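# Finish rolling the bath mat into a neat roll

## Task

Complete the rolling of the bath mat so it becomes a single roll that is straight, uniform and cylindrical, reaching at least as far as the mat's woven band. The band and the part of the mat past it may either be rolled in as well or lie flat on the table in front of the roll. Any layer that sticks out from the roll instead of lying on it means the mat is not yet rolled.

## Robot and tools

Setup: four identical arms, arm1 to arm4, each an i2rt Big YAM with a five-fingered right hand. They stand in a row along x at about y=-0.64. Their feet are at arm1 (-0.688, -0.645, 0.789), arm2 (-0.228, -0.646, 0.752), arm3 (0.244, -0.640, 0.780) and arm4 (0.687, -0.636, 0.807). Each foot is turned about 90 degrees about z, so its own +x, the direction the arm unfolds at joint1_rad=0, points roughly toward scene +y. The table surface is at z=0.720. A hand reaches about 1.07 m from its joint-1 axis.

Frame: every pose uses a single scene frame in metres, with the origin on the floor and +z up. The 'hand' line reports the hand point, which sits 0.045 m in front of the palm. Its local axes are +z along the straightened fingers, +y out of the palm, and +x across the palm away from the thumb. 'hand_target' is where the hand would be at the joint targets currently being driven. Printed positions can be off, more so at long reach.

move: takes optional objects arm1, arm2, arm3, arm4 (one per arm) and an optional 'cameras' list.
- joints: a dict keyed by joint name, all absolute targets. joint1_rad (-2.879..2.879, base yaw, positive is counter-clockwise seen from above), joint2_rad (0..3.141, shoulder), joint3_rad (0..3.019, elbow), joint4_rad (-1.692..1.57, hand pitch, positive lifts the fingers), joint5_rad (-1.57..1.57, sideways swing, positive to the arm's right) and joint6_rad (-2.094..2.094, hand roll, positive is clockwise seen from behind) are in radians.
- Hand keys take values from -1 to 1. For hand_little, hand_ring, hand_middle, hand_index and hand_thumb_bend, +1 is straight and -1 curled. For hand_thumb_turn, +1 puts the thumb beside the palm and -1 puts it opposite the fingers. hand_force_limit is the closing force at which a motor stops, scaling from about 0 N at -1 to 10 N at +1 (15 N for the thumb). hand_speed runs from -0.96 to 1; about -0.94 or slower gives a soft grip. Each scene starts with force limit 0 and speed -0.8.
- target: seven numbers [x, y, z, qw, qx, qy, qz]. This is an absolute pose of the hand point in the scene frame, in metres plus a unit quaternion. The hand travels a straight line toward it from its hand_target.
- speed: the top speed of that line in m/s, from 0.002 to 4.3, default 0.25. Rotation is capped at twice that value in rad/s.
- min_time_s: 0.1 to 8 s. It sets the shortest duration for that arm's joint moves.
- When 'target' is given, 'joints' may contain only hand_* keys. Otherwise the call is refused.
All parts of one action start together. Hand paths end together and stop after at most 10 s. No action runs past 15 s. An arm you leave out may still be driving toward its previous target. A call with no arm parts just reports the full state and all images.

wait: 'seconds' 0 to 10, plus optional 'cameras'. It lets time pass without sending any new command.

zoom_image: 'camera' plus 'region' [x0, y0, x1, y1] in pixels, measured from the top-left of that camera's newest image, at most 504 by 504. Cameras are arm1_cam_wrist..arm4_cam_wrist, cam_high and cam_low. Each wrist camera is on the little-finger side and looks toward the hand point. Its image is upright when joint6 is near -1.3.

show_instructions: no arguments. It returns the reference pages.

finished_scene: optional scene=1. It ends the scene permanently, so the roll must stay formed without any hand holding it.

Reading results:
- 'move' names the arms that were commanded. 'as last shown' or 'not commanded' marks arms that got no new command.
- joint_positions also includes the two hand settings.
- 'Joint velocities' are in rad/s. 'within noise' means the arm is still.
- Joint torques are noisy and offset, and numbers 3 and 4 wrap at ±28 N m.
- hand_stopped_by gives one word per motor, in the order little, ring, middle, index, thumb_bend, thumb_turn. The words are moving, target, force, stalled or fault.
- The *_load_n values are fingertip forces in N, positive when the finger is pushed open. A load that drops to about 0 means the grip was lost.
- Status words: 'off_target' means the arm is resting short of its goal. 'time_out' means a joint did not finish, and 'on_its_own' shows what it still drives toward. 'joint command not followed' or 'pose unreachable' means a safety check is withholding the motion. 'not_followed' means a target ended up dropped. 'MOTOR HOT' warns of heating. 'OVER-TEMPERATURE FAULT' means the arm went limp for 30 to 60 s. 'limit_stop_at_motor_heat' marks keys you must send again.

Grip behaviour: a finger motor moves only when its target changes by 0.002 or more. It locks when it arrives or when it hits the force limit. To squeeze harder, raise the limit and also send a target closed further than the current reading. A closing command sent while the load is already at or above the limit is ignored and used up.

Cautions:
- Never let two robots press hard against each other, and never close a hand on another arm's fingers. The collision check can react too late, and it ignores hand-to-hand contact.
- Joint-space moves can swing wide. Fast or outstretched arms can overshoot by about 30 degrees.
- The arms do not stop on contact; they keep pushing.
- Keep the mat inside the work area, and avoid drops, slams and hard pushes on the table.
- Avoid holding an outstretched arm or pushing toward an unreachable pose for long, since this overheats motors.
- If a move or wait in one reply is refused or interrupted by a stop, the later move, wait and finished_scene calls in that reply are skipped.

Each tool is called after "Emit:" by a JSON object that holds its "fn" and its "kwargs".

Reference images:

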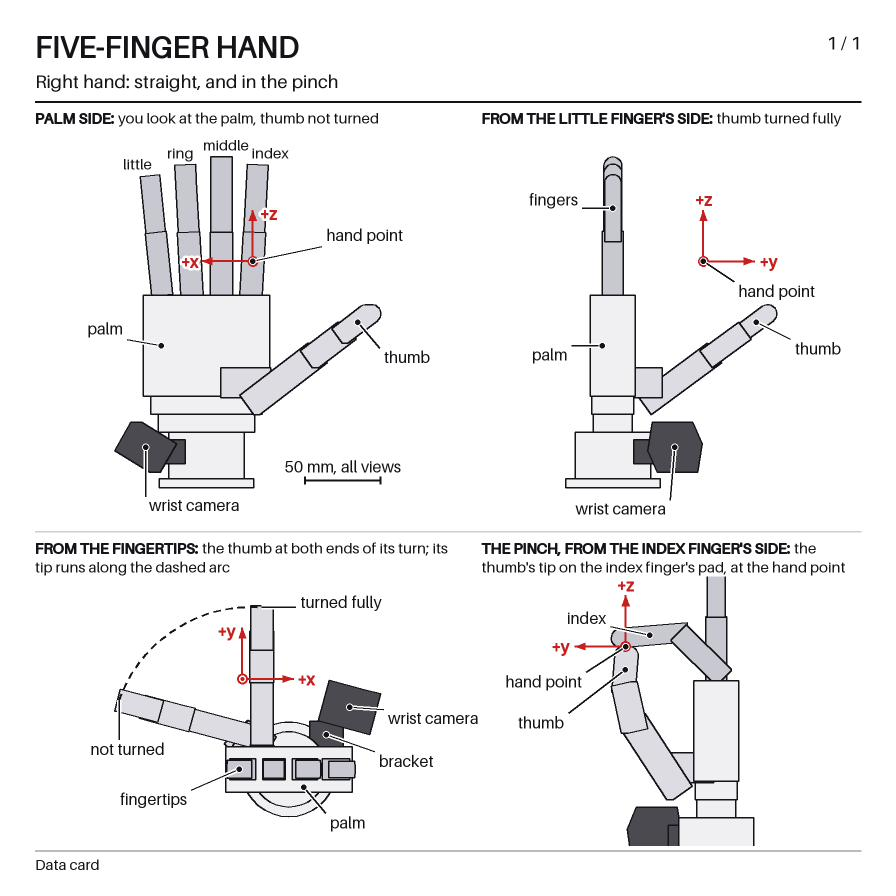

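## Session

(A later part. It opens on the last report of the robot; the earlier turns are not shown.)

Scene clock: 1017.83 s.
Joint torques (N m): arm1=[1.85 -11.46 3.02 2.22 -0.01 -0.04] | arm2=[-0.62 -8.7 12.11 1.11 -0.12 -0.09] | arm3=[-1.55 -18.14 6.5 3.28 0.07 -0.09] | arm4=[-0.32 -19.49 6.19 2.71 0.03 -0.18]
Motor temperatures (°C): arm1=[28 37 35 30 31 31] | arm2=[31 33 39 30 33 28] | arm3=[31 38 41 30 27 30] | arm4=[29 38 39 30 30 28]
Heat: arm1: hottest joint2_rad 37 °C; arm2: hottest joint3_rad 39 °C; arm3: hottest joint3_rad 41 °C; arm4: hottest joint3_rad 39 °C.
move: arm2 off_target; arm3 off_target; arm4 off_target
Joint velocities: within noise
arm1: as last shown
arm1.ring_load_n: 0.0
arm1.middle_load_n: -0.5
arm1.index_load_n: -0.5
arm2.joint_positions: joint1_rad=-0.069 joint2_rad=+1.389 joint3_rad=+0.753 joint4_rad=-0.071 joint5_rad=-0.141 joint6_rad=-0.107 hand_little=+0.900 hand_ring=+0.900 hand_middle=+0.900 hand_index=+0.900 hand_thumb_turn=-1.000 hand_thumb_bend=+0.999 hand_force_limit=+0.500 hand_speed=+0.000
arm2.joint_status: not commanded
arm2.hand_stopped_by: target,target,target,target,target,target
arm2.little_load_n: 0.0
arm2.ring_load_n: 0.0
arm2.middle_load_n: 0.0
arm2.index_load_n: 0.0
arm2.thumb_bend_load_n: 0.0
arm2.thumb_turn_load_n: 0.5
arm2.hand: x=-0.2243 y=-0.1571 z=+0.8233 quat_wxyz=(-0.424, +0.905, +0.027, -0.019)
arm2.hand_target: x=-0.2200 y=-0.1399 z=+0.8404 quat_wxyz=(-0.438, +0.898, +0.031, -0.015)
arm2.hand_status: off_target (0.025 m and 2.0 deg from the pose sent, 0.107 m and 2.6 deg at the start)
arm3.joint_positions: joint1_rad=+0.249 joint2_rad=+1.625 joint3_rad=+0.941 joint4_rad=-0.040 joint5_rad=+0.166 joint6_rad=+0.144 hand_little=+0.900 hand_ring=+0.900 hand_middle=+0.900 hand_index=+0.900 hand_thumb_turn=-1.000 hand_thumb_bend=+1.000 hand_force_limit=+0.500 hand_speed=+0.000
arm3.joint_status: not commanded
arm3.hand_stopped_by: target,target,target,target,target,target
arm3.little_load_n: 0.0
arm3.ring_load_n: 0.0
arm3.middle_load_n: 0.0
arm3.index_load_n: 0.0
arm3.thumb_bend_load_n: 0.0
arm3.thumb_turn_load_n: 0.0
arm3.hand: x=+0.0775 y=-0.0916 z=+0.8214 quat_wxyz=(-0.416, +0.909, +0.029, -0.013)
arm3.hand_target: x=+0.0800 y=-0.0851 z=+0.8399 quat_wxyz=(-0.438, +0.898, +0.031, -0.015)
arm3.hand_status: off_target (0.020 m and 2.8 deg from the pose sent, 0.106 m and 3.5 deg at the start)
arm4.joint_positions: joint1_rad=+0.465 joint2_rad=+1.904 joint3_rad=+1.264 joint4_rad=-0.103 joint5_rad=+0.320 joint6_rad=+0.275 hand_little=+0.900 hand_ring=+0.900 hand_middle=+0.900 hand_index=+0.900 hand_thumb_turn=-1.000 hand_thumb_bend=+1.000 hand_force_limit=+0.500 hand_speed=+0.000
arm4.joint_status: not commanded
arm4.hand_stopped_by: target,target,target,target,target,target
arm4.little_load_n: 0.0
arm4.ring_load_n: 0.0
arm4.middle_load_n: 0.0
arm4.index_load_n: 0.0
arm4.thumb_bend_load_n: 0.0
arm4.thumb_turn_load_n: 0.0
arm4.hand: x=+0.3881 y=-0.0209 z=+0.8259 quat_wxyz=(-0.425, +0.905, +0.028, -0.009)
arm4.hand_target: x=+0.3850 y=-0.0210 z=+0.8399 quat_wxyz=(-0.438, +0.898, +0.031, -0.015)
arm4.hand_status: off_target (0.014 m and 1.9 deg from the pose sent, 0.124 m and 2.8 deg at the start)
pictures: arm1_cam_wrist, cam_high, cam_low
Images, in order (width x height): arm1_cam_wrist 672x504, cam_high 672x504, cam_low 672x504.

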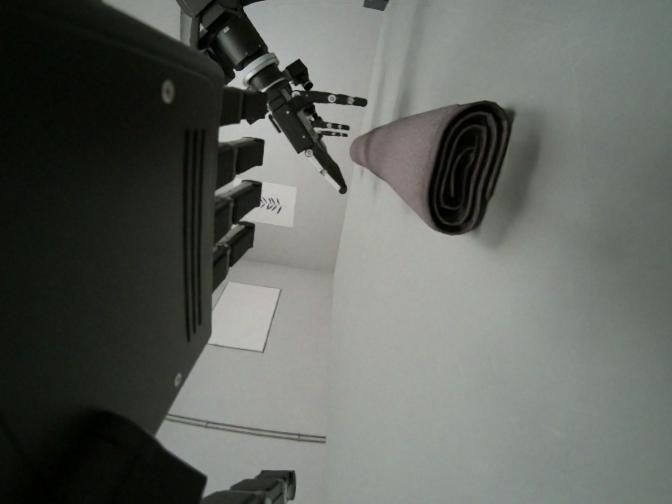

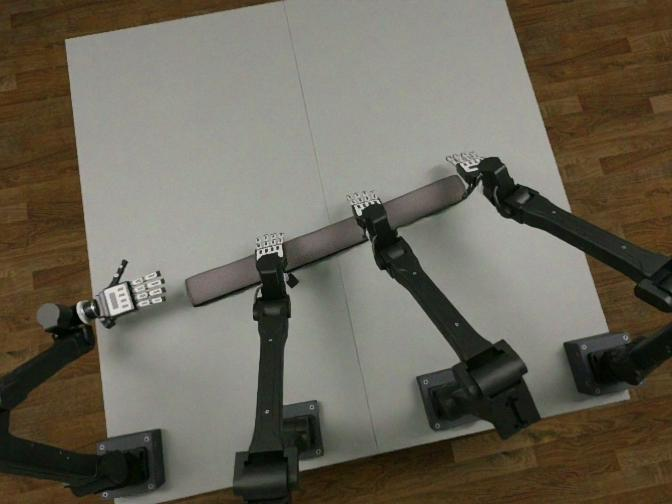

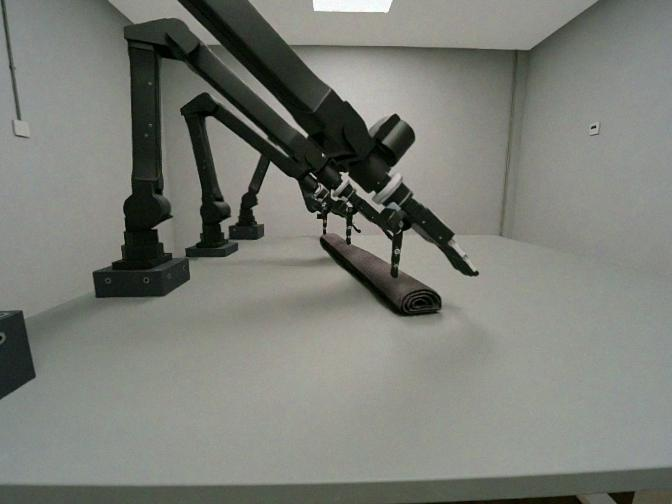

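Emit:
{"fn": "move", "kwargs": {"arm2": {"target":[-0.22,-0.153,0.743,0.4381,-0.8983,-0.0314,0.0153],"speed":0.08}, "arm3": {"target":[0.08,-0.099,0.735,0.4381,-0.8983,-0.0314,0.0153],"speed":0.08}, "arm4": {"target":[0.375,-0.041,0.742,0.4381,-0.8983,-0.0314,0.0153],"speed":0.08}}}

Emit:
{"fn": "move", "kwargs": {"arm2": {"target":[-0.22,-0.149,0.743,0.4381,-0.8983,-0.0314,0.0153],"speed":0.03,"joints":{"hand_little":0.42,"hand_ring":0.42,"hand_middle":0.42,"hand_index":0.42,"hand_thumb_bend":0.8,"hand_speed":-0.8}}, "arm3": {"target":[0.08,-0.095,0.735,0.4381,-0.8983,-0.0314,0.0153],"speed":0.03,"joints":{"hand_little":0.42,"hand_ring":0.42,"hand_middle":0.42,"hand_index":0.42,"hand_thumb_bend":0.8,"hand_speed":-0.8}}, "arm4": {"target":[0.375,-0.037,0.742,0.4381,-0.8983,-0.0314,0.0153],"speed":0.03,"joints":{"hand_little":0.42,"hand_ring":0.42,"hand_middle":0.42,"hand_index":0.42,"hand_thumb_bend":0.8,"hand_speed":-0.8}}}}

Emit:
{"fn": "move", "kwargs": {"arm2": {"joints":{"hand_little":0.2,"hand_ring":0.2,"hand_middle":0.2,"hand_index":0.2,"hand_thumb_bend":0.6}}, "arm3": {"joints":{"hand_little":0.2,"hand_ring":0.2,"hand_middle":0.2,"hand_index":0.2,"hand_thumb_bend":0.6}}, "arm4": {"joints":{"hand_little":0.2,"hand_ring":0.2,"hand_middle":0.2,"hand_index":0.2,"hand_thumb_bend":0.6}}, "cameras": ["cam_high","cam_low","arm1_cam_wrist"]}}

Emit:
{"fn": "zoom_image", "kwargs": {"camera": "arm1_cam_wrist", "region": [330, 70, 530, 250]}}

Emit:
{"fn": "zoom_image", "kwargs": {"camera": "cam_low", "region": [370, 240, 480, 340]}}

Scene clock: 1020.67 s.
Joint torques (N m): arm1=[1.44 -11.58 2.95 2.22 0.1 -0.03] | arm2=[-0.21 -10.23 6.17 1.72 -0.06 -0.12] | arm3=[-0.79 -14.33 4.98 3.3 0.2 -0.06] | arm4=[0.03 -16.15 4.96 2.84 0.22 0.02]
Motor temperatures (°C): arm1=[28 37 35 30 31 31] | arm2=[31 33 39 30 33 28] | arm3=[30 38 41 30 27 30] | arm4=[29 38 39 31 30 28]
Heat: arm1: hottest joint2_rad 37 °C; arm2: hottest joint3_rad 39 °C; arm3: hottest joint3_rad 41 °C; arm4: hottest joint3_rad 39 °C.
move: arm2 done; arm3 done; arm4 off_target
Joint velocities: within noise
arm1: as last shown
arm1.middle_load_n: 0.0
arm1.index_load_n: 0.0
arm1.thumb_turn_load_n: 0.0
arm2.joint_positions: joint1_rad=-0.070 joint2_rad=+1.572 joint3_rad=+0.665 joint4_rad=+0.234 joint5_rad=-0.146 joint6_rad=-0.110 hand_little=+0.900 hand_ring=+0.900 hand_middle=+0.900 hand_index=+0.900 hand_thumb_turn=-1.000 hand_thumb_bend=+0.999 hand_force_limit=+0.500 hand_speed=+0.000
arm2.joint_status: not commanded
arm2.hand_stopped_by: target,target,target,target,target,target
arm2.little_load_n: 0.0
arm2.ring_load_n: 0.0
arm2.middle_load_n: -0.5
arm2.index_load_n: 0.0
arm2.thumb_bend_load_n: 0.5
arm2.thumb_turn_load_n: 0.0
arm2.hand: x=-0.2245 y=-0.1515 z=+0.7490 quat_wxyz=(-0.439, +0.898, +0.031, -0.019)
arm2.hand_target: x=-0.2200 y=-0.1531 z=+0.7431 quat_wxyz=(-0.438, +0.898, +0.031, -0.015)
arm2.hand_status: done (0.008 m and 0.4 deg from the pose sent, 0.081 m and 2.0 deg at the start)
arm3.joint_positions: joint1_rad=+0.249 joint2_rad=+1.779 joint3_rad=+0.829 joint4_rad=+0.275 joint5_rad=+0.168 joint6_rad=+0.144 hand_little=+0.900 hand_ring=+0.900 hand_middle=+0.900 hand_index=+0.900 hand_thumb_turn=-1.000 hand_thumb_bend=+1.000 hand_force_limit=+0.500 hand_speed=+0.000
arm3.joint_status: not commanded
arm3.hand_stopped_by: target,target,target,target,target,target
arm3.little_load_n: 0.0
arm3.ring_load_n: 0.0
arm3.middle_load_n: 0.0
arm3.index_load_n: 0.0
arm3.thumb_bend_load_n: 0.0
arm3.thumb_turn_load_n: 0.0
arm3.hand: x=+0.0797 y=-0.0982 z=+0.7424 quat_wxyz=(-0.437, +0.899, +0.026, -0.018)
arm3.hand_target: x=+0.0800 y=-0.0991 z=+0.7351 quat_wxyz=(-0.438, +0.898, +0.031, -0.015)
arm3.hand_status: done (0.007 m and 0.6 deg from the pose sent, 0.087 m and 2.8 deg at the start)
arm4.joint_positions: joint1_rad=+0.496 joint2_rad=+2.008 joint3_rad=+1.174 joint4_rad=+0.129 joint5_rad=+0.341 joint6_rad=+0.282 hand_little=+0.900 hand_ring=+0.900 hand_middle=+0.900 hand_index=+0.900 hand_thumb_turn=-1.000 hand_thumb_bend=+1.000 hand_force_limit=+0.500 hand_speed=+0.000
arm4.joint_status: not commanded
arm4.hand_stopped_by: target,target,target,target,target,target
arm4.little_load_n: 0.0
arm4.ring_load_n: 0.0
arm4.middle_load_n: 0.0
arm4.index_load_n: 0.0
arm4.thumb_bend_load_n: 0.0
arm4.thumb_turn_load_n: 0.5
arm4.hand: x=+0.3765 y=-0.0351 z=+0.7564 quat_wxyz=(-0.443, +0.896, +0.031, -0.016)
arm4.hand_target: x=+0.3752 y=-0.0412 z=+0.7424 quat_wxyz=(-0.438, +0.898, +0.031, -0.015)
arm4.hand_status: off_target (0.016 m and 0.6 deg from the pose sent, 0.087 m and 1.9 deg at the start)
pictures: none

Scene clock: 1022.00 s.
Joint torques (N m): arm1=[1.32 -11.63 3.15 2.17 0.05 0.01] | arm2=[-1.26 -10.17 6.69 0.87 0.01 -0.04] | arm3=[-0.97 -13.86 5.78 2.36 0.13 -0.07] | arm4=[-0.44 -15.44 6.06 1.87 -0.09 -0.05]
Motor temperatures (°C): arm1=[28 37 35 30 31 31] | arm2=[31 33 39 30 33 28] | arm3=[30 38 41 30 27 30] | arm4=[29 38 39 31 30 28]
Heat: arm1: hottest joint2_rad 37 °C; arm2: hottest joint3_rad 39 °C; arm3: hottest joint3_rad 41 °C; arm4: hottest joint3_rad 39 °C.
move: arm2 off_target; arm3 done; arm4 off_target
Joint velocities: within noise
arm1.joint_positions: joint1_rad=+0.160 joint2_rad=+1.969 joint3_rad=+0.709 joint4_rad=+1.215 joint5_rad=+1.520 joint6_rad=+0.035 hand_little=+1.000 hand_ring=+1.000 hand_middle=+1.000 hand_index=+1.000 hand_thumb_turn=+1.000 hand_thumb_bend=+1.000 hand_force_limit=+0.500 hand_speed=+0.000
arm1.joint_status: not commanded
arm1.hand_stopped_by: target,target,target,target,target,target
arm1.little_load_n: 0.0
arm1.ring_load_n: -0.5
arm1.middle_load_n: 0.0
arm1.index_load_n: 0.0
arm1.thumb_bend_load_n: 0.0
arm1.thumb_turn_load_n: 0.0
arm1.hand: x=-0.5545 y=-0.1625 z=+0.8138 quat_wxyz=(-0.539, +0.545, -0.452, +0.456)
arm1.hand_target: x=-0.5550 y=-0.1649 z=+0.8151 quat_wxyz=(-0.542, +0.542, -0.455, +0.454)
arm1.hand_status: not commanded
arm2.joint_positions: joint1_rad=-0.070 joint2_rad=+1.574 joint3_rad=+0.667 joint4_rad=+0.259 joint5_rad=-0.148 joint6_rad=-0.121 hand_little=+0.421 hand_ring=+0.420 hand_middle=+0.420 hand_index=+0.420 hand_thumb_turn=-1.000 hand_thumb_bend=+0.802 hand_force_limit=+0.500 hand_speed=-0.800
arm2.joint_status: all done
arm2.hand_stopped_by: target,target,target,target,target,target
arm2.little_load_n: 2.0
arm2.ring_load_n: 1.0
arm2.middle_load_n: 1.5
arm2.index_load_n: 0.0
arm2.thumb_bend_load_n: 2.0
arm2.thumb_turn_load_n: 0.5
arm2.hand: x=-0.2233 y=-0.1459 z=+0.7528 quat_wxyz=(-0.450, +0.892, +0.036, -0.016)
arm2.hand_target: x=-0.2202 y=-0.1492 z=+0.7432 quat_wxyz=(-0.438, +0.898, +0.031, -0.015)
arm2.hand_status: off_target (0.011 m and 1.7 deg from the pose sent, 0.008 m and 0.4 deg at the start)
arm3.joint_positions: joint1_rad=+0.249 joint2_rad=+1.780 joint3_rad=+0.829 joint4_rad=+0.293 joint5_rad=+0.168 joint6_rad=+0.144 hand_little=+0.420 hand_ring=+0.420 hand_middle=+0.421 hand_index=+0.420 hand_thumb_turn=-1.000 hand_thumb_bend=+0.802 hand_force_limit=+0.500 hand_speed=-0.800
arm3.joint_status: all done
arm3.hand_stopped_by: target,target,target,target,target,target
arm3.little_load_n: 2.0
arm3.ring_load_n: 0.0
arm3.middle_load_n: 4.0
arm3.index_load_n: 0.0
arm3.thumb_bend_load_n: 2.0
arm3.thumb_turn_load_n: 1.5
arm3.hand: x=+0.0787 y=-0.0946 z=+0.7453 quat_wxyz=(-0.445, +0.895, +0.026, -0.020)
arm3.hand_target: x=+0.0800 y=-0.0952 z=+0.7352 quat_wxyz=(-0.438, +0.898, +0.031, -0.015)
arm3.hand_status: done (0.010 m and 1.2 deg from the pose sent, 0.008 m and 0.7 deg at the start)
arm4.joint_positions: joint1_rad=+0.496 joint2_rad=+2.009 joint3_rad=+1.174 joint4_rad=+0.150 joint5_rad=+0.345 joint6_rad=+0.282 hand_little=+0.420 hand_ring=+0.420 hand_middle=+0.421 hand_index=+0.420 hand_thumb_turn=-1.000 hand_thumb_bend=+0.800 hand_force_limit=+0.500 hand_speed=-0.800
arm4.joint_status: all done
arm4.hand_stopped_by: target,target,target,target,target,target
arm4.little_load_n: 0.0
arm4.ring_load_n: 1.0
arm4.middle_load_n: 4.0
arm4.index_load_n: 0.0
arm4.thumb_bend_load_n: 1.0
arm4.thumb_turn_load_n: 0.5
arm4.hand: x=+0.3750 y=-0.0309 z=+0.7597 quat_wxyz=(-0.451, +0.892, +0.028, -0.018)
arm4.hand_target: x=+0.3754 y=-0.0373 z=+0.7423 quat_wxyz=(-0.438, +0.898, +0.031, -0.015)
arm4.hand_status: off_target (0.019 m and 1.8 deg from the pose sent, 0.014 m and 0.6 deg at the start)
pictures: none

Scene clock: 1023.20 s.
Joint torques (N m): arm1=[1.67 -12.16 3.14 2.19 0.04 -0.03] | arm2=[-1.73 -9 6.48 0.88 0.24 0] | arm3=[-0.97 -13.86 5.82 2.04 0.19 0.05] | arm4=[-0.09 -15.5 5.89 1.4 -0.12 -0.07]
Motor temperatures (°C): arm1=[28 37 35 30 31 31] | arm2=[31 33 39 30 33 28] | arm3=[30 38 41 30 27 30] | arm4=[29 38 39 31 30 28]
Heat: arm1: hottest joint2_rad 37 °C; arm2: hottest joint3_rad 39 °C; arm3: hottest joint3_rad 41 °C; arm4: hottest joint3_rad 39 °C.
move: arm2 done; arm3 done; arm4 done
Joint velocities: within noise
arm1: as last shown
arm1.ring_load_n: 0.0
arm2.joint_positions: joint1_rad=-0.070 joint2_rad=+1.574 joint3_rad=+0.670 joint4_rad=+0.261 joint5_rad=-0.151 joint6_rad=-0.124 hand_little=+0.201 hand_ring=+0.201 hand_middle=+0.201 hand_index=+0.200 hand_thumb_turn=-1.000 hand_thumb_bend=+0.603 hand_force_limit=+0.500 hand_speed=-0.800
arm2.joint_status: all done
arm2.hand_stopped_by: target,target,target,target,target,target
arm2.little_load_n: 4.0
arm2.ring_load_n: 1.5
arm2.middle_load_n: 2.0
arm2.index_load_n: 0.5
arm2.thumb_bend_load_n: 4.0
arm2.thumb_turn_load_n: -0.5
arm2.hand: x=-0.2234 y=-0.1439 z=+0.7545 quat_wxyz=(-0.453, +0.891, +0.039, -0.016)
arm2.hand_target: x=-0.2202 y=-0.1492 z=+0.7432 quat_wxyz=(-0.438, +0.898, +0.031, -0.015)
arm2.hand_status: not commanded
arm3.joint_positions: joint1_rad=+0.249 joint2_rad=+1.780 joint3_rad=+0.829 joint4_rad=+0.302 joint5_rad=+0.166 joint6_rad=+0.133 hand_little=+0.203 hand_ring=+0.201 hand_middle=+0.201 hand_index=+0.200 hand_thumb_turn=-1.000 hand_thumb_bend=+0.605 hand_force_limit=+0.500 hand_speed=-0.800
arm3.joint_status: all done
arm3.hand_stopped_by: force,target,target,target,target,target
arm3.little_load_n: 7.0
arm3.ring_load_n: 3.0
arm3.middle_load_n: 2.5
arm3.index_load_n: 0.0
arm3.thumb_bend_load_n: 6.5
arm3.thumb_turn_load_n: 4.0
arm3.hand: x=+0.0785 y=-0.0932 z=+0.7465 quat_wxyz=(-0.449, +0.893, +0.030, -0.019)
arm3.hand_target: x=+0.0800 y=-0.0952 z=+0.7352 quat_wxyz=(-0.438, +0.898, +0.031, -0.015)
arm3.hand_status: not commanded
arm4.joint_positions: joint1_rad=+0.496 joint2_rad=+2.009 joint3_rad=+1.174 joint4_rad=+0.157 joint5_rad=+0.347 joint6_rad=+0.282 hand_little=+0.200 hand_ring=+0.200 hand_middle=+0.201 hand_index=+0.200 hand_thumb_turn=-1.000 hand_thumb_bend=+0.603 hand_force_limit=+0.500 hand_speed=-0.800
arm4.joint_status: all done
arm4.hand_stopped_by: target,target,target,target,target,target
arm4.little_load_n: 0.0
arm4.ring_load_n: 1.0
arm4.middle_load_n: 5.0
arm4.index_load_n: 0.5
arm4.thumb_bend_load_n: 4.0
arm4.thumb_turn_load_n: -0.5
arm4.hand: x=+0.3749 y=-0.0293 z=+0.7611 quat_wxyz=(-0.455, +0.890, +0.027, -0.019)
arm4.hand_target: x=+0.3753 y=-0.0374 z=+0.7423 quat_wxyz=(-0.438, +0.898, +0.031, -0.015)
arm4.hand_status: not commanded
pictures: arm1_cam_wrist, cam_high, cam_low
Images, in order (width x height): arm1_cam_wrist 672x504, cam_high 672x504, cam_low 672x504.

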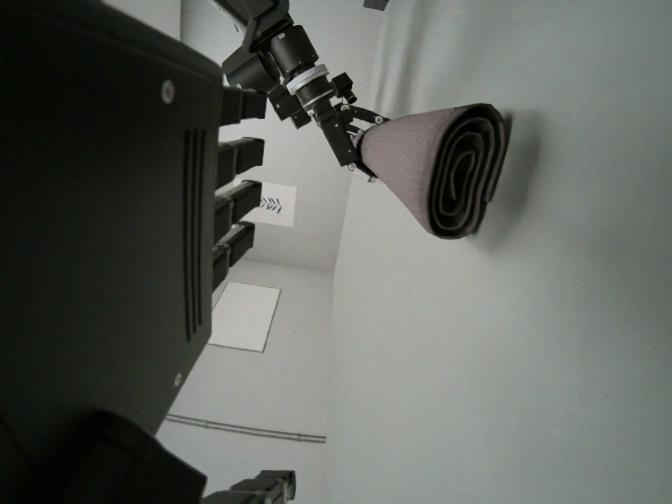

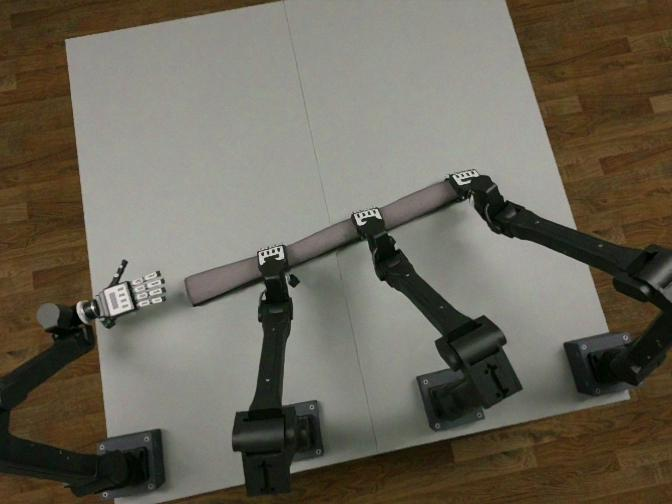

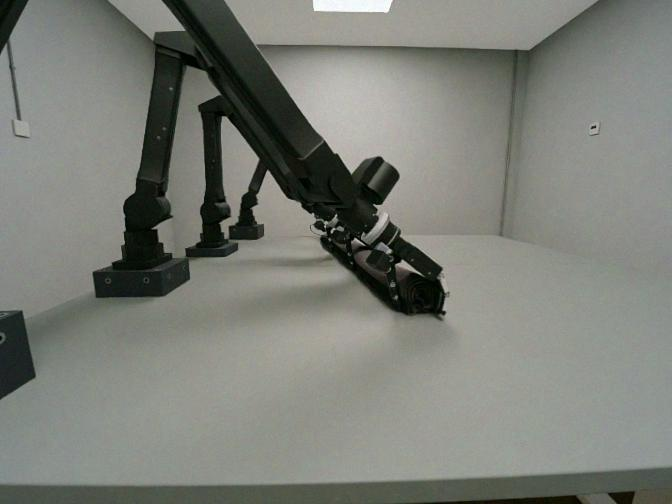

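Scaled by 2.520 from the camera's image (finer frame: 960x720).

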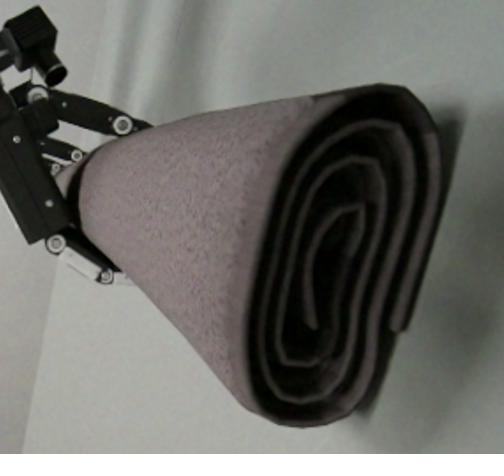

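Scaled by 4.582 from the camera's image (finer frame: 960x720).

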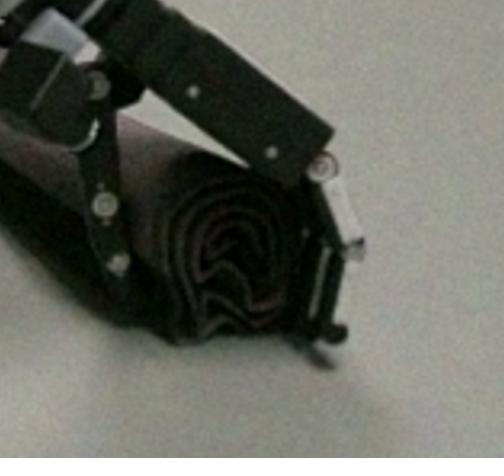

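Emit:
{"fn": "move", "kwargs": {"arm2": {"joints":{"hand_little":0.45,"hand_ring":0.45,"hand_middle":0.45,"hand_index":0.45,"hand_thumb_bend":0.82,"hand_speed":-0.85}}, "arm3": {"joints":{"hand_little":0.45,"hand_ring":0.45,"hand_middle":0.45,"hand_index":0.45,"hand_thumb_bend":0.82,"hand_speed":-0.85}}, "arm4": {"joints":{"hand_little":0.45,"hand_ring":0.45,"hand_middle":0.45,"hand_index":0.45,"hand_thumb_bend":0.82,"hand_speed":-0.85}}}}

Emit:
{"fn": "move", "kwargs": {"arm2": {"joints":{"hand_little":0.75,"hand_ring":0.75,"hand_middle":0.75,"hand_index":0.75,"hand_thumb_bend":1.0,"hand_speed":-0.8}}, "arm3": {"joints":{"hand_little":0.75,"hand_ring":0.75,"hand_middle":0.75,"hand_index":0.75,"hand_thumb_bend":1.0,"hand_speed":-0.8}}, "arm4": {"joints":{"hand_little":0.75,"hand_ring":0.75,"hand_middle":0.75,"hand_index":0.75,"hand_thumb_bend":1.0,"hand_speed":-0.8}}}}

Emit:
{"fn": "move", "kwargs": {"arm2": {"target":[-0.22,-0.136,0.84,0.4381,-0.8983,-0.0314,0.0153],"speed":0.12,"joints":{"hand_little":0.9,"hand_ring":0.9,"hand_middle":0.9,"hand_index":0.9,"hand_speed":0}}, "arm3": {"target":[0.08,-0.080,0.84,0.4381,-0.8983,-0.0314,0.0153],"speed":0.12,"joints":{"hand_little":0.9,"hand_ring":0.9,"hand_middle":0.9,"hand_index":0.9,"hand_speed":0}}, "arm4": {"target":[0.375,-0.024,0.84,0.4381,-0.8983,-0.0314,0.0153],"speed":0.12,"joints":{"hand_little":0.9,"hand_ring":0.9,"hand_middle":0.9,"hand_index":0.9,"hand_speed":0}}}}

Emit:
{"fn": "move", "kwargs": {"arm2": {"target":[-0.445,-0.170,0.84,0.4381,-0.8983,-0.0314,0.0153],"speed":0.25}, "arm3": {"target":[0.17,-0.070,0.84,0.4381,-0.8983,-0.0314,0.0153],"speed":0.2}, "cameras": ["cam_high","cam_low","arm1_cam_wrist"]}}

Emit:
{"fn": "zoom_image", "kwargs": {"camera": "arm1_cam_wrist", "region": [330, 70, 530, 250]}}

Emit:
{"fn": "zoom_image", "kwargs": {"camera": "cam_low", "region": [370, 240, 480, 340]}}

Emit:
{"fn": "zoom_image", "kwargs": {"camera": "cam_high", "region": [180, 160, 480, 310]}}

Scene clock: 1025.40 s.
Joint torques (N m): arm1=[1.2 -12.16 2.95 2.03 0.03 -0.03] | arm2=[-0.73 -10.23 6.54 0.85 0.11 0.08] | arm3=[-1.03 -14.04 5.78 2 0.18 0.06] | arm4=[-0.15 -15.44 5.96 1.5 0.01 -0.01]
Motor temperatures (°C): arm1=[28 37 35 30 31 31] | arm2=[31 33 39 30 33 28] | arm3=[30 38 41 30 27 30] | arm4=[29 38 39 31 30 28]
Heat: arm1: hottest joint2_rad 37 °C; arm2: hottest joint3_rad 39 °C; arm3: hottest joint3_rad 41 °C; arm4: hottest joint3_rad 39 °C.
move: arm2 done; arm3 done; arm4 done
Joint velocities: within noise
arm1: as last shown
arm1.thumb_turn_load_n: -0.5
arm2.joint_positions: joint1_rad=-0.070 joint2_rad=+1.574 joint3_rad=+0.670 joint4_rad=+0.257 joint5_rad=-0.151 joint6_rad=-0.125 hand_little=+0.450 hand_ring=+0.450 hand_middle=+0.450 hand_index=+0.450 hand_thumb_turn=-1.000 hand_thumb_bend=+0.820 hand_force_limit=+0.500 hand_speed=-0.850
arm2.joint_status: all done
arm2.hand_stopped_by: target,target,target,target,target,target
arm2.little_load_n: 0.5
arm2.ring_load_n: 0.0
arm2.middle_load_n: -1.0
arm2.index_load_n: 0.0
arm2.thumb_bend_load_n: 0.5
arm2.thumb_turn_load_n: 0.0
arm2.hand: x=-0.2234 y=-0.1447 z=+0.7537 quat_wxyz=(-0.451, +0.892, +0.039, -0.016)
arm2.hand_target: x=-0.2201 y=-0.1492 z=+0.7433 quat_wxyz=(-0.438, +0.898, +0.031, -0.015)
arm2.hand_status: not commanded
arm3.joint_positions: joint1_rad=+0.249 joint2_rad=+1.782 joint3_rad=+0.829 joint4_rad=+0.302 joint5_rad=+0.166 joint6_rad=+0.133 hand_little=+0.450 hand_ring=+0.450 hand_middle=+0.450 hand_index=+0.450 hand_thumb_turn=-1.000 hand_thumb_bend=+0.820 hand_force_limit=+0.500 hand_speed=-0.850
arm3.joint_status: all done
arm3.hand_stopped_by: target,target,target,target,target,target
arm3.little_load_n: 0.5
arm3.ring_load_n: 0.0
arm3.middle_load_n: 0.0
arm3.index_load_n: 0.0
arm3.thumb_bend_load_n: 0.5
arm3.thumb_turn_load_n: 0.0
arm3.hand: x=+0.0786 y=-0.0935 z=+0.7455 quat_wxyz=(-0.448, +0.893, +0.031, -0.019)
arm3.hand_target: x=+0.0800 y=-0.0951 z=+0.7353 quat_wxyz=(-0.438, +0.898, +0.031, -0.015)
arm3.hand_status: not commanded
arm4.joint_positions: joint1_rad=+0.496 joint2_rad=+2.008 joint3_rad=+1.174 joint4_rad=+0.154 joint5_rad=+0.344 joint6_rad=+0.282 hand_little=+0.450 hand_ring=+0.450 hand_middle=+0.450 hand_index=+0.450 hand_thumb_turn=-1.000 hand_thumb_bend=+0.820 hand_force_limit=+0.500 hand_speed=-0.850
arm4.joint_status: all done
arm4.hand_stopped_by: target,target,target,target,target,target
arm4.little_load_n: 0.0
arm4.ring_load_n: 0.0
arm4.middle_load_n: 0.0
arm4.index_load_n: 0.0
arm4.thumb_bend_load_n: 0.0
arm4.thumb_turn_load_n: 0.0
arm4.hand: x=+0.3746 y=-0.0300 z=+0.7610 quat_wxyz=(-0.453, +0.891, +0.028, -0.020)
arm4.hand_target: x=+0.3753 y=-0.0374 z=+0.7422 quat_wxyz=(-0.438, +0.898, +0.031, -0.015)
arm4.hand_status: not commanded
pictures: none

Scene clock: 1026.50 s.
Joint torques (N m): arm1=[1.26 -11.99 3.22 2.15 -0.02 -0.02] | arm2=[-1.08 -10.4 6.56 0.96 0.08 0.05] | arm3=[-0.91 -14.45 5.74 2.03 0.16 0.05] | arm4=[-0.32 -16.03 5.87 1.58 0.07 -0.06]
Motor temperatures (°C): arm1=[28 37 35 30 31 31] | arm2=[31 33 38 30 33 28] | arm3=[30 38 41 30 27 30] | arm4=[29 38 39 31 30 28]
Heat: arm1: hottest joint2_rad 37 °C; arm2: hottest joint3_rad 38 °C; arm3: hottest joint3_rad 41 °C; arm4: hottest joint3_rad 39 °C.
move: arm2 done; arm3 done; arm4 done
Joint velocities: within noise
arm1: as last shown
arm1.little_load_n: -0.5
arm1.thumb_turn_load_n: 0.0
arm2.joint_positions: joint1_rad=-0.070 joint2_rad=+1.582 joint3_rad=+0.670 joint4_rad=+0.255 joint5_rad=-0.149 joint6_rad=-0.124 hand_little=+0.750 hand_ring=+0.750 hand_middle=+0.750 hand_index=+0.750 hand_thumb_turn=-1.000 hand_thumb_bend=+0.999 hand_force_limit=+0.500 hand_speed=-0.800
arm2.joint_status: all done
arm2.hand_stopped_by: target,target,target,target,target,target
arm2.little_load_n: 0.0
arm2.ring_load_n: 0.0
arm2.middle_load_n: 0.0
arm2.index_load_n: 0.0
arm2.thumb_bend_load_n: -1.0
arm2.thumb_turn_load_n: 0.0
arm2.hand: x=-0.2232 y=-0.1462 z=+0.7497 quat_wxyz=(-0.447, +0.894, +0.038, -0.016)
arm2.hand_target: x=-0.2201 y=-0.1492 z=+0.7433 quat_wxyz=(-0.438, +0.898, +0.032, -0.015)
arm2.hand_status: not commanded
arm3.joint_positions: joint1_rad=+0.249 joint2_rad=+1.787 joint3_rad=+0.829 joint4_rad=+0.302 joint5_rad=+0.167 joint6_rad=+0.133 hand_little=+0.750 hand_ring=+0.750 hand_middle=+0.750 hand_index=+0.750 hand_thumb_turn=-1.000 hand_thumb_bend=+0.999 hand_force_limit=+0.500 hand_speed=-0.800
arm3.joint_status: all done
arm3.hand_stopped_by: target,target,target,target,target,target
arm3.little_load_n: 0.0
arm3.ring_load_n: 0.5
arm3.middle_load_n: 0.0
arm3.index_load_n: 0.0
arm3.thumb_bend_load_n: -1.5
arm3.thumb_turn_load_n: -0.5
arm3.hand: x=+0.0789 y=-0.0942 z=+0.7430 quat_wxyz=(-0.446, +0.894, +0.031, -0.018)
arm3.hand_target: x=+0.0800 y=-0.0952 z=+0.7352 quat_wxyz=(-0.438, +0.898, +0.031, -0.015)
arm3.hand_status: not commanded
arm4.joint_positions: joint1_rad=+0.496 joint2_rad=+2.015 joint3_rad=+1.174 joint4_rad=+0.152 joint5_rad=+0.342 joint6_rad=+0.283 hand_little=+0.750 hand_ring=+0.750 hand_middle=+0.750 hand_index=+0.750 hand_thumb_turn=-1.000 hand_thumb_bend=+1.000 hand_force_limit=+0.500 hand_speed=-0.800
arm4.joint_status: all done
arm4.hand_stopped_by: target,target,target,target,target,target
arm4.little_load_n: 0.0
arm4.ring_load_n: 0.0
arm4.middle_load_n: 0.0
arm4.index_load_n: 0.0
arm4.thumb_bend_load_n: -0.5
arm4.thumb_turn_load_n: 0.0
arm4.hand: x=+0.3750 y=-0.0314 z=+0.7566 quat_wxyz=(-0.450, +0.892, +0.028, -0.019)
arm4.hand_target: x=+0.3754 y=-0.0373 z=+0.7422 quat_wxyz=(-0.438, +0.898, +0.031, -0.015)
arm4.hand_status: not commanded
pictures: none

Scene clock: 1028.17 s.
Joint torques (N m): arm1=[1.96 -12.04 2.88 2.09 0.01 0.01] | arm2=[-0.85 -11.34 11.71 0.98 0.03 0.05] | arm3=[-1.85 -16.97 10.13 1.77 0.07 -0.01] | arm4=[-1.49 -18.08 10.32 1.55 0.01 -0.13]
Motor temperatures (°C): arm1=[28 37 35 30 31 31] | arm2=[31 33 39 30 33 28] | arm3=[30 38 41 30 27 30] | arm4=[29 38 39 30 30 28]
Heat: arm1: hottest joint2_rad 37 °C; arm2: hottest joint3_rad 39 °C; arm3: hottest joint3_rad 41 °C; arm4: hottest joint3_rad 39 °C.
move: arm2 off_target; arm3 off_target; arm4 off_target
Joint velocities: within noise
arm1: as last shown
arm1.little_load_n: 0.0
arm2.joint_positions: joint1_rad=-0.070 joint2_rad=+1.412 joint3_rad=+0.763 joint4_rad=-0.071 joint5_rad=-0.145 joint6_rad=-0.124 hand_little=+0.900 hand_ring=+0.900 hand_middle=+0.900 hand_index=+0.900 hand_thumb_turn=-1.000 hand_thumb_bend=+0.999 hand_force_limit=+0.500 hand_speed=+0.000
arm2.joint_status: all done
arm2.hand_stopped_by: target,target,target,target,target,target
arm2.little_load_n: 0.0
arm2.ring_load_n: 0.0
arm2.middle_load_n: 0.0
arm2.index_load_n: 0.0
arm2.thumb_bend_load_n: 0.0
arm2.thumb_turn_load_n: 0.0
arm2.hand: x=-0.2233 y=-0.1545 z=+0.8170 quat_wxyz=(-0.418, +0.908, +0.035, -0.018)
arm2.hand_target: x=-0.2202 y=-0.1370 z=+0.8404 quat_wxyz=(-0.438, +0.898, +0.032, -0.015)
arm2.hand_status: off_target (0.030 m and 2.6 deg from the pose sent, 0.091 m and 1.3 deg at the start)
arm3.joint_positions: joint1_rad=+0.249 joint2_rad=+1.623 joint3_rad=+0.896 joint4_rad=-0.006 joint5_rad=+0.164 joint6_rad=+0.133 hand_little=+0.900 hand_ring=+0.900 hand_middle=+0.900 hand_index=+0.900 hand_thumb_turn=-1.000 hand_thumb_bend=+0.999 hand_force_limit=+0.500 hand_speed=+0.000
arm3.joint_status: all done
arm3.hand_stopped_by: target,target,target,target,target,target
arm3.little_load_n: 0.0
arm3.ring_load_n: 0.0
arm3.middle_load_n: -0.5
arm3.index_load_n: 0.0
arm3.thumb_bend_load_n: 0.0
arm3.thumb_turn_load_n: 0.0
arm3.hand: x=+0.0814 y=-0.1047 z=+0.8076 quat_wxyz=(-0.412, +0.910, +0.035, -0.011)
arm3.hand_target: x=+0.0805 y=-0.0815 z=+0.8406 quat_wxyz=(-0.438, +0.898, +0.031, -0.015)
arm3.hand_status: off_target (0.041 m and 3.4 deg from the pose sent, 0.098 m and 1.0 deg at the start)
arm4.joint_positions: joint1_rad=+0.495 joint2_rad=+1.893 joint3_rad=+1.207 joint4_rad=-0.079 joint5_rad=+0.334 joint6_rad=+0.283 hand_little=+0.900 hand_ring=+0.900 hand_middle=+0.900 hand_index=+0.900 hand_thumb_turn=-1.000 hand_thumb_bend=+1.000 hand_force_limit=+0.500 hand_speed=+0.000
arm4.joint_status: all done
arm4.hand_stopped_by: target,target,target,target,target,target
arm4.little_load_n: 0.0
arm4.ring_load_n: 0.0
arm4.middle_load_n: 0.0
arm4.index_load_n: 0.0
arm4.thumb_bend_load_n: 0.0
arm4.thumb_turn_load_n: 0.0
arm4.hand: x=+0.3813 y=-0.0459 z=+0.8105 quat_wxyz=(-0.418, +0.908, +0.037, -0.007)
arm4.hand_target: x=+0.3758 y=-0.0253 z=+0.8405 quat_wxyz=(-0.438, +0.898, +0.031, -0.015)
arm4.hand_status: off_target (0.037 m and 2.9 deg from the pose sent, 0.084 m and 1.6 deg at the start)
pictures: none

Scene clock: 1030.03 s.
Joint torques (N m): arm1=[1.85 -11.28 3.08 2.18 0.04 -0.03] | arm2=[-0.44 -10.93 12.05 1.03 0.4 0.11] | arm3=[-1.67 -17.67 8.91 2.44 0 -0.1] | arm4=[-1.03 -17.32 10.17 1.52 0.03 -0.14]
Motor temperatures (°C): arm1=[28 37 35 30 31 31] | arm2=[31 33 39 30 33 28] | arm3=[30 38 41 30 27 30] | arm4=[29 38 39 30 30 28]
Heat: arm1: hottest joint2_rad 37 °C; arm2: hottest joint3_rad 39 °C; arm3: hottest joint3_rad 41 °C; arm4: hottest joint3_rad 39 °C.
move: arm2 off_target; arm3 off_target
Joint velocities: within noise
arm1, arm4: as last shown
arm1.thumb_turn_load_n: -0.5
arm2.joint_positions: joint1_rad=+0.499 joint2_rad=+1.413 joint3_rad=+0.780 joint4_rad=-0.106 joint5_rad=+0.302 joint6_rad=+0.236 hand_little=+0.900 hand_ring=+0.900 hand_middle=+0.900 hand_index=+0.900 hand_thumb_turn=-1.000 hand_thumb_bend=+0.999 hand_force_limit=+0.500 hand_speed=+0.000
arm2.joint_status: not commanded
arm2.hand_stopped_by: target,target,target,target,target,target
arm2.little_load_n: 0.0
arm2.ring_load_n: 0.0
arm2.middle_load_n: 0.0
arm2.index_load_n: 0.0
arm2.thumb_bend_load_n: 0.0
arm2.thumb_turn_load_n: 0.0
arm2.hand: x=-0.4360 y=-0.1867 z=+0.8222 quat_wxyz=(-0.424, +0.905, +0.039, -0.008)
arm2.hand_target: x=-0.4445 y=-0.1709 z=+0.8403 quat_wxyz=(-0.438, +0.898, +0.031, -0.015)
arm2.hand_status: off_target (0.026 m and 2.1 deg from the pose sent, 0.224 m and 2.6 deg at the start)
arm3.joint_positions: joint1_rad=+0.052 joint2_rad=+1.619 joint3_rad=+0.896 joint4_rad=-0.006 joint5_rad=+0.010 joint6_rad=+0.019 hand_little=+0.900 hand_ring=+0.900 hand_middle=+0.900 hand_index=+0.900 hand_thumb_turn=-1.000 hand_thumb_bend=+0.999 hand_force_limit=+0.500 hand_speed=+0.000
arm3.joint_status: not commanded
arm3.hand_stopped_by: target,target,target,target,target,target
arm3.little_load_n: 0.0
arm3.ring_load_n: 0.0
arm3.middle_load_n: 0.0
arm3.index_load_n: -0.5
arm3.thumb_bend_load_n: 0.0
arm3.thumb_turn_load_n: 0.0
arm3.hand: x=+0.1663 y=-0.0900 z=+0.8091 quat_wxyz=(-0.408, +0.912, +0.029, -0.018)
arm3.hand_target: x=+0.1700 y=-0.0710 z=+0.8402 quat_wxyz=(-0.438, +0.898, +0.031, -0.015)
arm3.hand_status: off_target (0.037 m and 3.8 deg from the pose sent, 0.101 m and 3.4 deg at the start)
arm4.middle_load_n: -0.5
arm4.index_load_n: -0.5
pictures: arm1_cam_wrist, cam_high, cam_low
Images, in order (width x height): arm1_cam_wrist 672x504, cam_high 672x504, cam_low 672x504.

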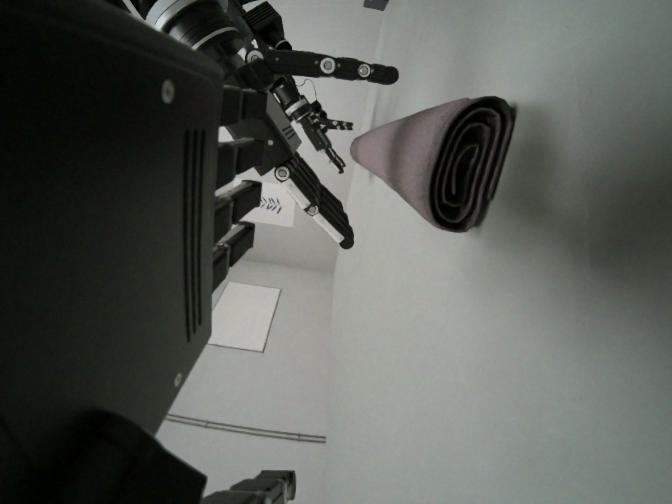

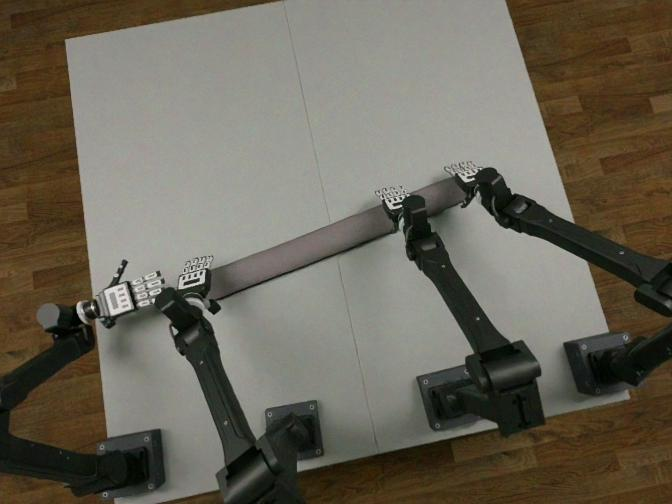

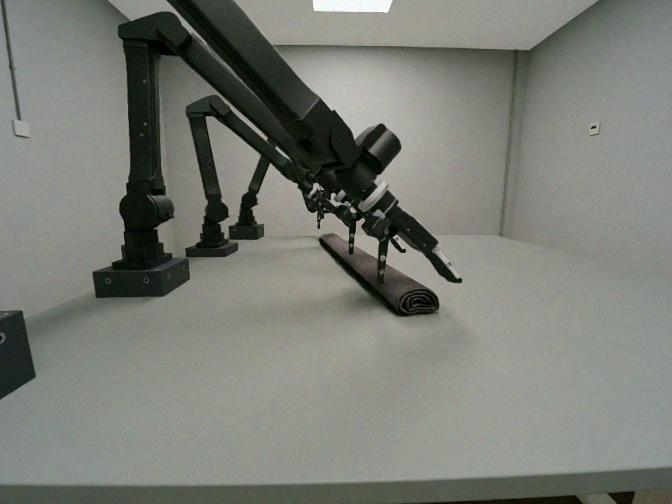

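Scaled by 2.520 from the camera's image (finer frame: 960x720).

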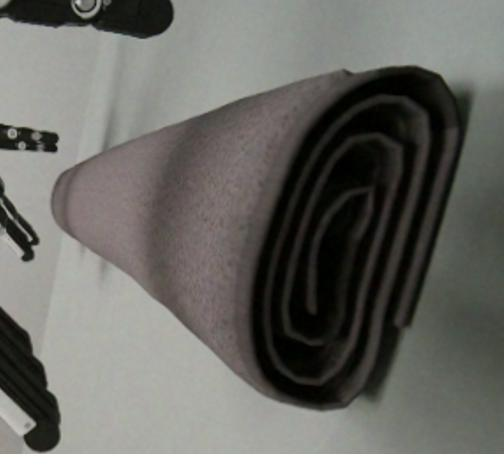

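Scaled by 4.582 from the camera's image (finer frame: 960x720).

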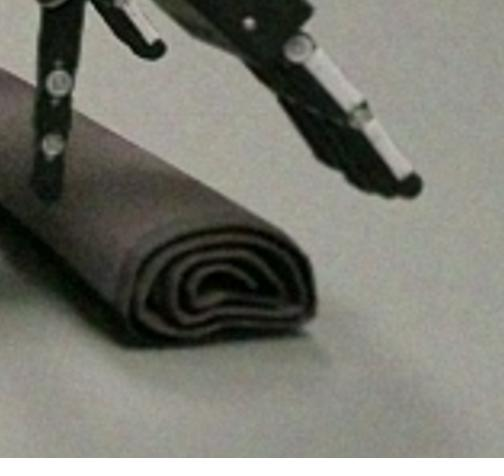

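Scaled by 1.680 from the camera's image (finer frame: 960x720).

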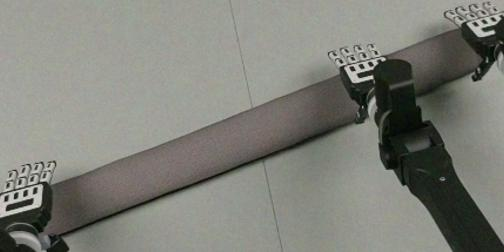

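Emit:
{"fn": "move", "kwargs": {"arm2": {"target":[-0.44,-0.190,0.743,0.4381,-0.8983,-0.0314,0.0153],"speed":0.08}, "arm3": {"target":[0.17,-0.088,0.735,0.4381,-0.8983,-0.0314,0.0153],"speed":0.08}, "arm4": {"target":[0.355,-0.048,0.742,0.4381,-0.8983,-0.0314,0.0153],"speed":0.08}, "cameras": ["cam_low","arm1_cam_wrist"]}}

Emit:
{"fn": "zoom_image", "kwargs": {"camera": "arm1_cam_wrist", "region": [330, 70, 530, 250]}}

Emit:
{"fn": "zoom_image", "kwargs": {"camera": "cam_low", "region": [300, 200, 480, 340]}}

Scene clock: 1034.13 s.
Joint torques (N m): arm1=[1.26 -10.93 3.03 2.06 0.04 -0.07] | arm2=[-0.21 -9.58 6.01 1.81 0.34 0.04] | arm3=[-1.44 -14.21 4.94 3.34 0.1 -0.08] | arm4=[0.21 -15.38 5.15 2.86 0.21 0.05]
Motor temperatures (°C): arm1=[28 37 35 30 31 31] | arm2=[31 33 39 30 33 28] | arm3=[30 38 41 30 27 30] | arm4=[29 38 39 30 30 28]
Heat: arm1: hottest joint2_rad 37 °C; arm2: hottest joint3_rad 39 °C; arm3: hottest joint3_rad 41 °C; arm4: hottest joint3_rad 39 °C.
move: arm2 done; arm3 done; arm4 off_target
Joint velocities: within noise
arm1: as last shown
arm1.thumb_turn_load_n: 0.0
arm2.joint_positions: joint1_rad=+0.504 joint2_rad=+1.576 joint3_rad=+0.675 joint4_rad=+0.196 joint5_rad=+0.311 joint6_rad=+0.248 hand_little=+0.900 hand_ring=+0.900 hand_middle=+0.900 hand_index=+0.900 hand_thumb_turn=-1.000 hand_thumb_bend=+0.999 hand_force_limit=+0.500 hand_speed=+0.000
arm2.joint_status: not commanded
arm2.hand_stopped_by: target,target,target,target,target,target
arm2.little_load_n: 0.0
arm2.ring_load_n: 0.0
arm2.middle_load_n: 0.0
arm2.index_load_n: -0.5
arm2.thumb_bend_load_n: 0.0
arm2.thumb_turn_load_n: 0.0
arm2.hand: x=-0.4368 y=-0.1873 z=+0.7484 quat_wxyz=(-0.439, +0.898, +0.031, -0.014)
arm2.hand_target: x=-0.4398 y=-0.1901 z=+0.7430 quat_wxyz=(-0.438, +0.898, +0.031, -0.015)
arm2.hand_status: done (0.007 m and 0.2 deg from the pose sent, 0.079 m and 2.1 deg at the start)
arm3.joint_positions: joint1_rad=+0.052 joint2_rad=+1.771 joint3_rad=+0.811 joint4_rad=+0.295 joint5_rad=+0.008 joint6_rad=+0.019 hand_little=+0.900 hand_ring=+0.900 hand_middle=+0.900 hand_index=+0.900 hand_thumb_turn=-1.000 hand_thumb_bend=+0.999 hand_force_limit=+0.500 hand_speed=+0.000
arm3.joint_status: not commanded
arm3.hand_stopped_by: target,target,target,target,target,target
arm3.little_load_n: 0.0
arm3.ring_load_n: 0.0
arm3.middle_load_n: 0.0
arm3.index_load_n: -0.5
arm3.thumb_bend_load_n: 0.0
arm3.thumb_turn_load_n: 0.0
arm3.hand: x=+0.1657 y=-0.0879 z=+0.7422 quat_wxyz=(-0.437, +0.899, +0.028, -0.020)
arm3.hand_target: x=+0.1700 y=-0.0883 z=+0.7350 quat_wxyz=(-0.438, +0.898, +0.031, -0.015)
arm3.hand_status: done (0.008 m and 0.6 deg from the pose sent, 0.074 m and 3.8 deg at the start)
arm4.joint_positions: joint1_rad=+0.534 joint2_rad=+2.015 joint3_rad=+1.189 joint4_rad=+0.112 joint5_rad=+0.369 joint6_rad=+0.309 hand_little=+0.900 hand_ring=+0.900 hand_middle=+0.900 hand_index=+0.900 hand_thumb_turn=-1.000 hand_thumb_bend=+1.000 hand_force_limit=+0.500 hand_speed=+0.000
arm4.joint_status: not commanded
arm4.hand_stopped_by: target,target,target,target,target,target
arm4.little_load_n: 0.0
arm4.ring_load_n: 0.0
arm4.middle_load_n: 0.0
arm4.index_load_n: 0.0
arm4.thumb_bend_load_n: 0.0
arm4.thumb_turn_load_n: 0.0
arm4.hand: x=+0.3561 y=-0.0423 z=+0.7565 quat_wxyz=(-0.443, +0.896, +0.031, -0.016)
arm4.hand_target: x=+0.3552 y=-0.0482 z=+0.7423 quat_wxyz=(-0.438, +0.898, +0.031, -0.015)
arm4.hand_status: off_target (0.016 m and 0.6 deg from the pose sent, 0.073 m and 2.9 deg at the start)
pictures: arm1_cam_wrist, cam_low
Images, in order (width x height): arm1_cam_wrist 672x504, cam_low 672x504.

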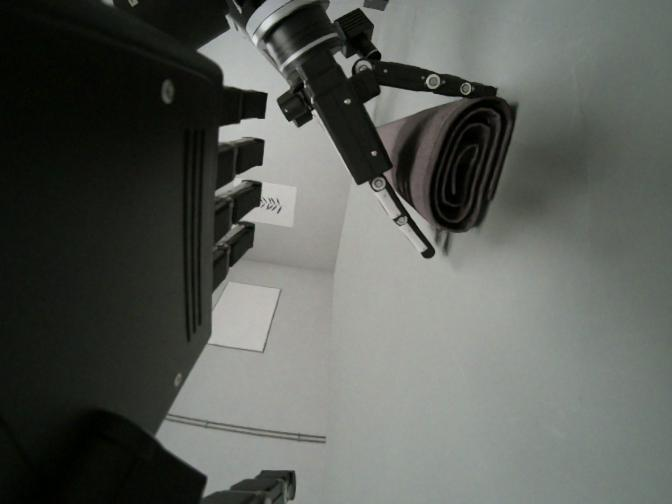

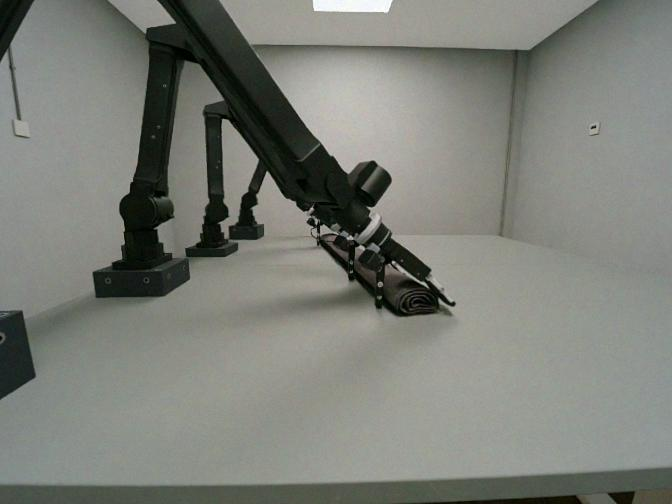

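Scaled by 2.520 from the camera's image (finer frame: 960x720).

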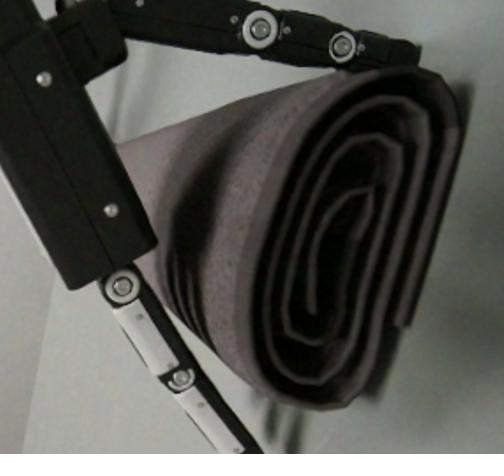

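Scaled by 2.800 from the camera's image (finer frame: 960x720).

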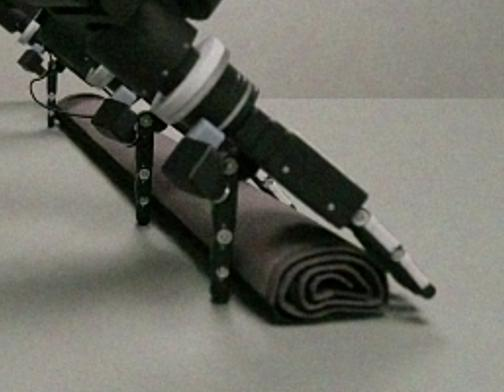

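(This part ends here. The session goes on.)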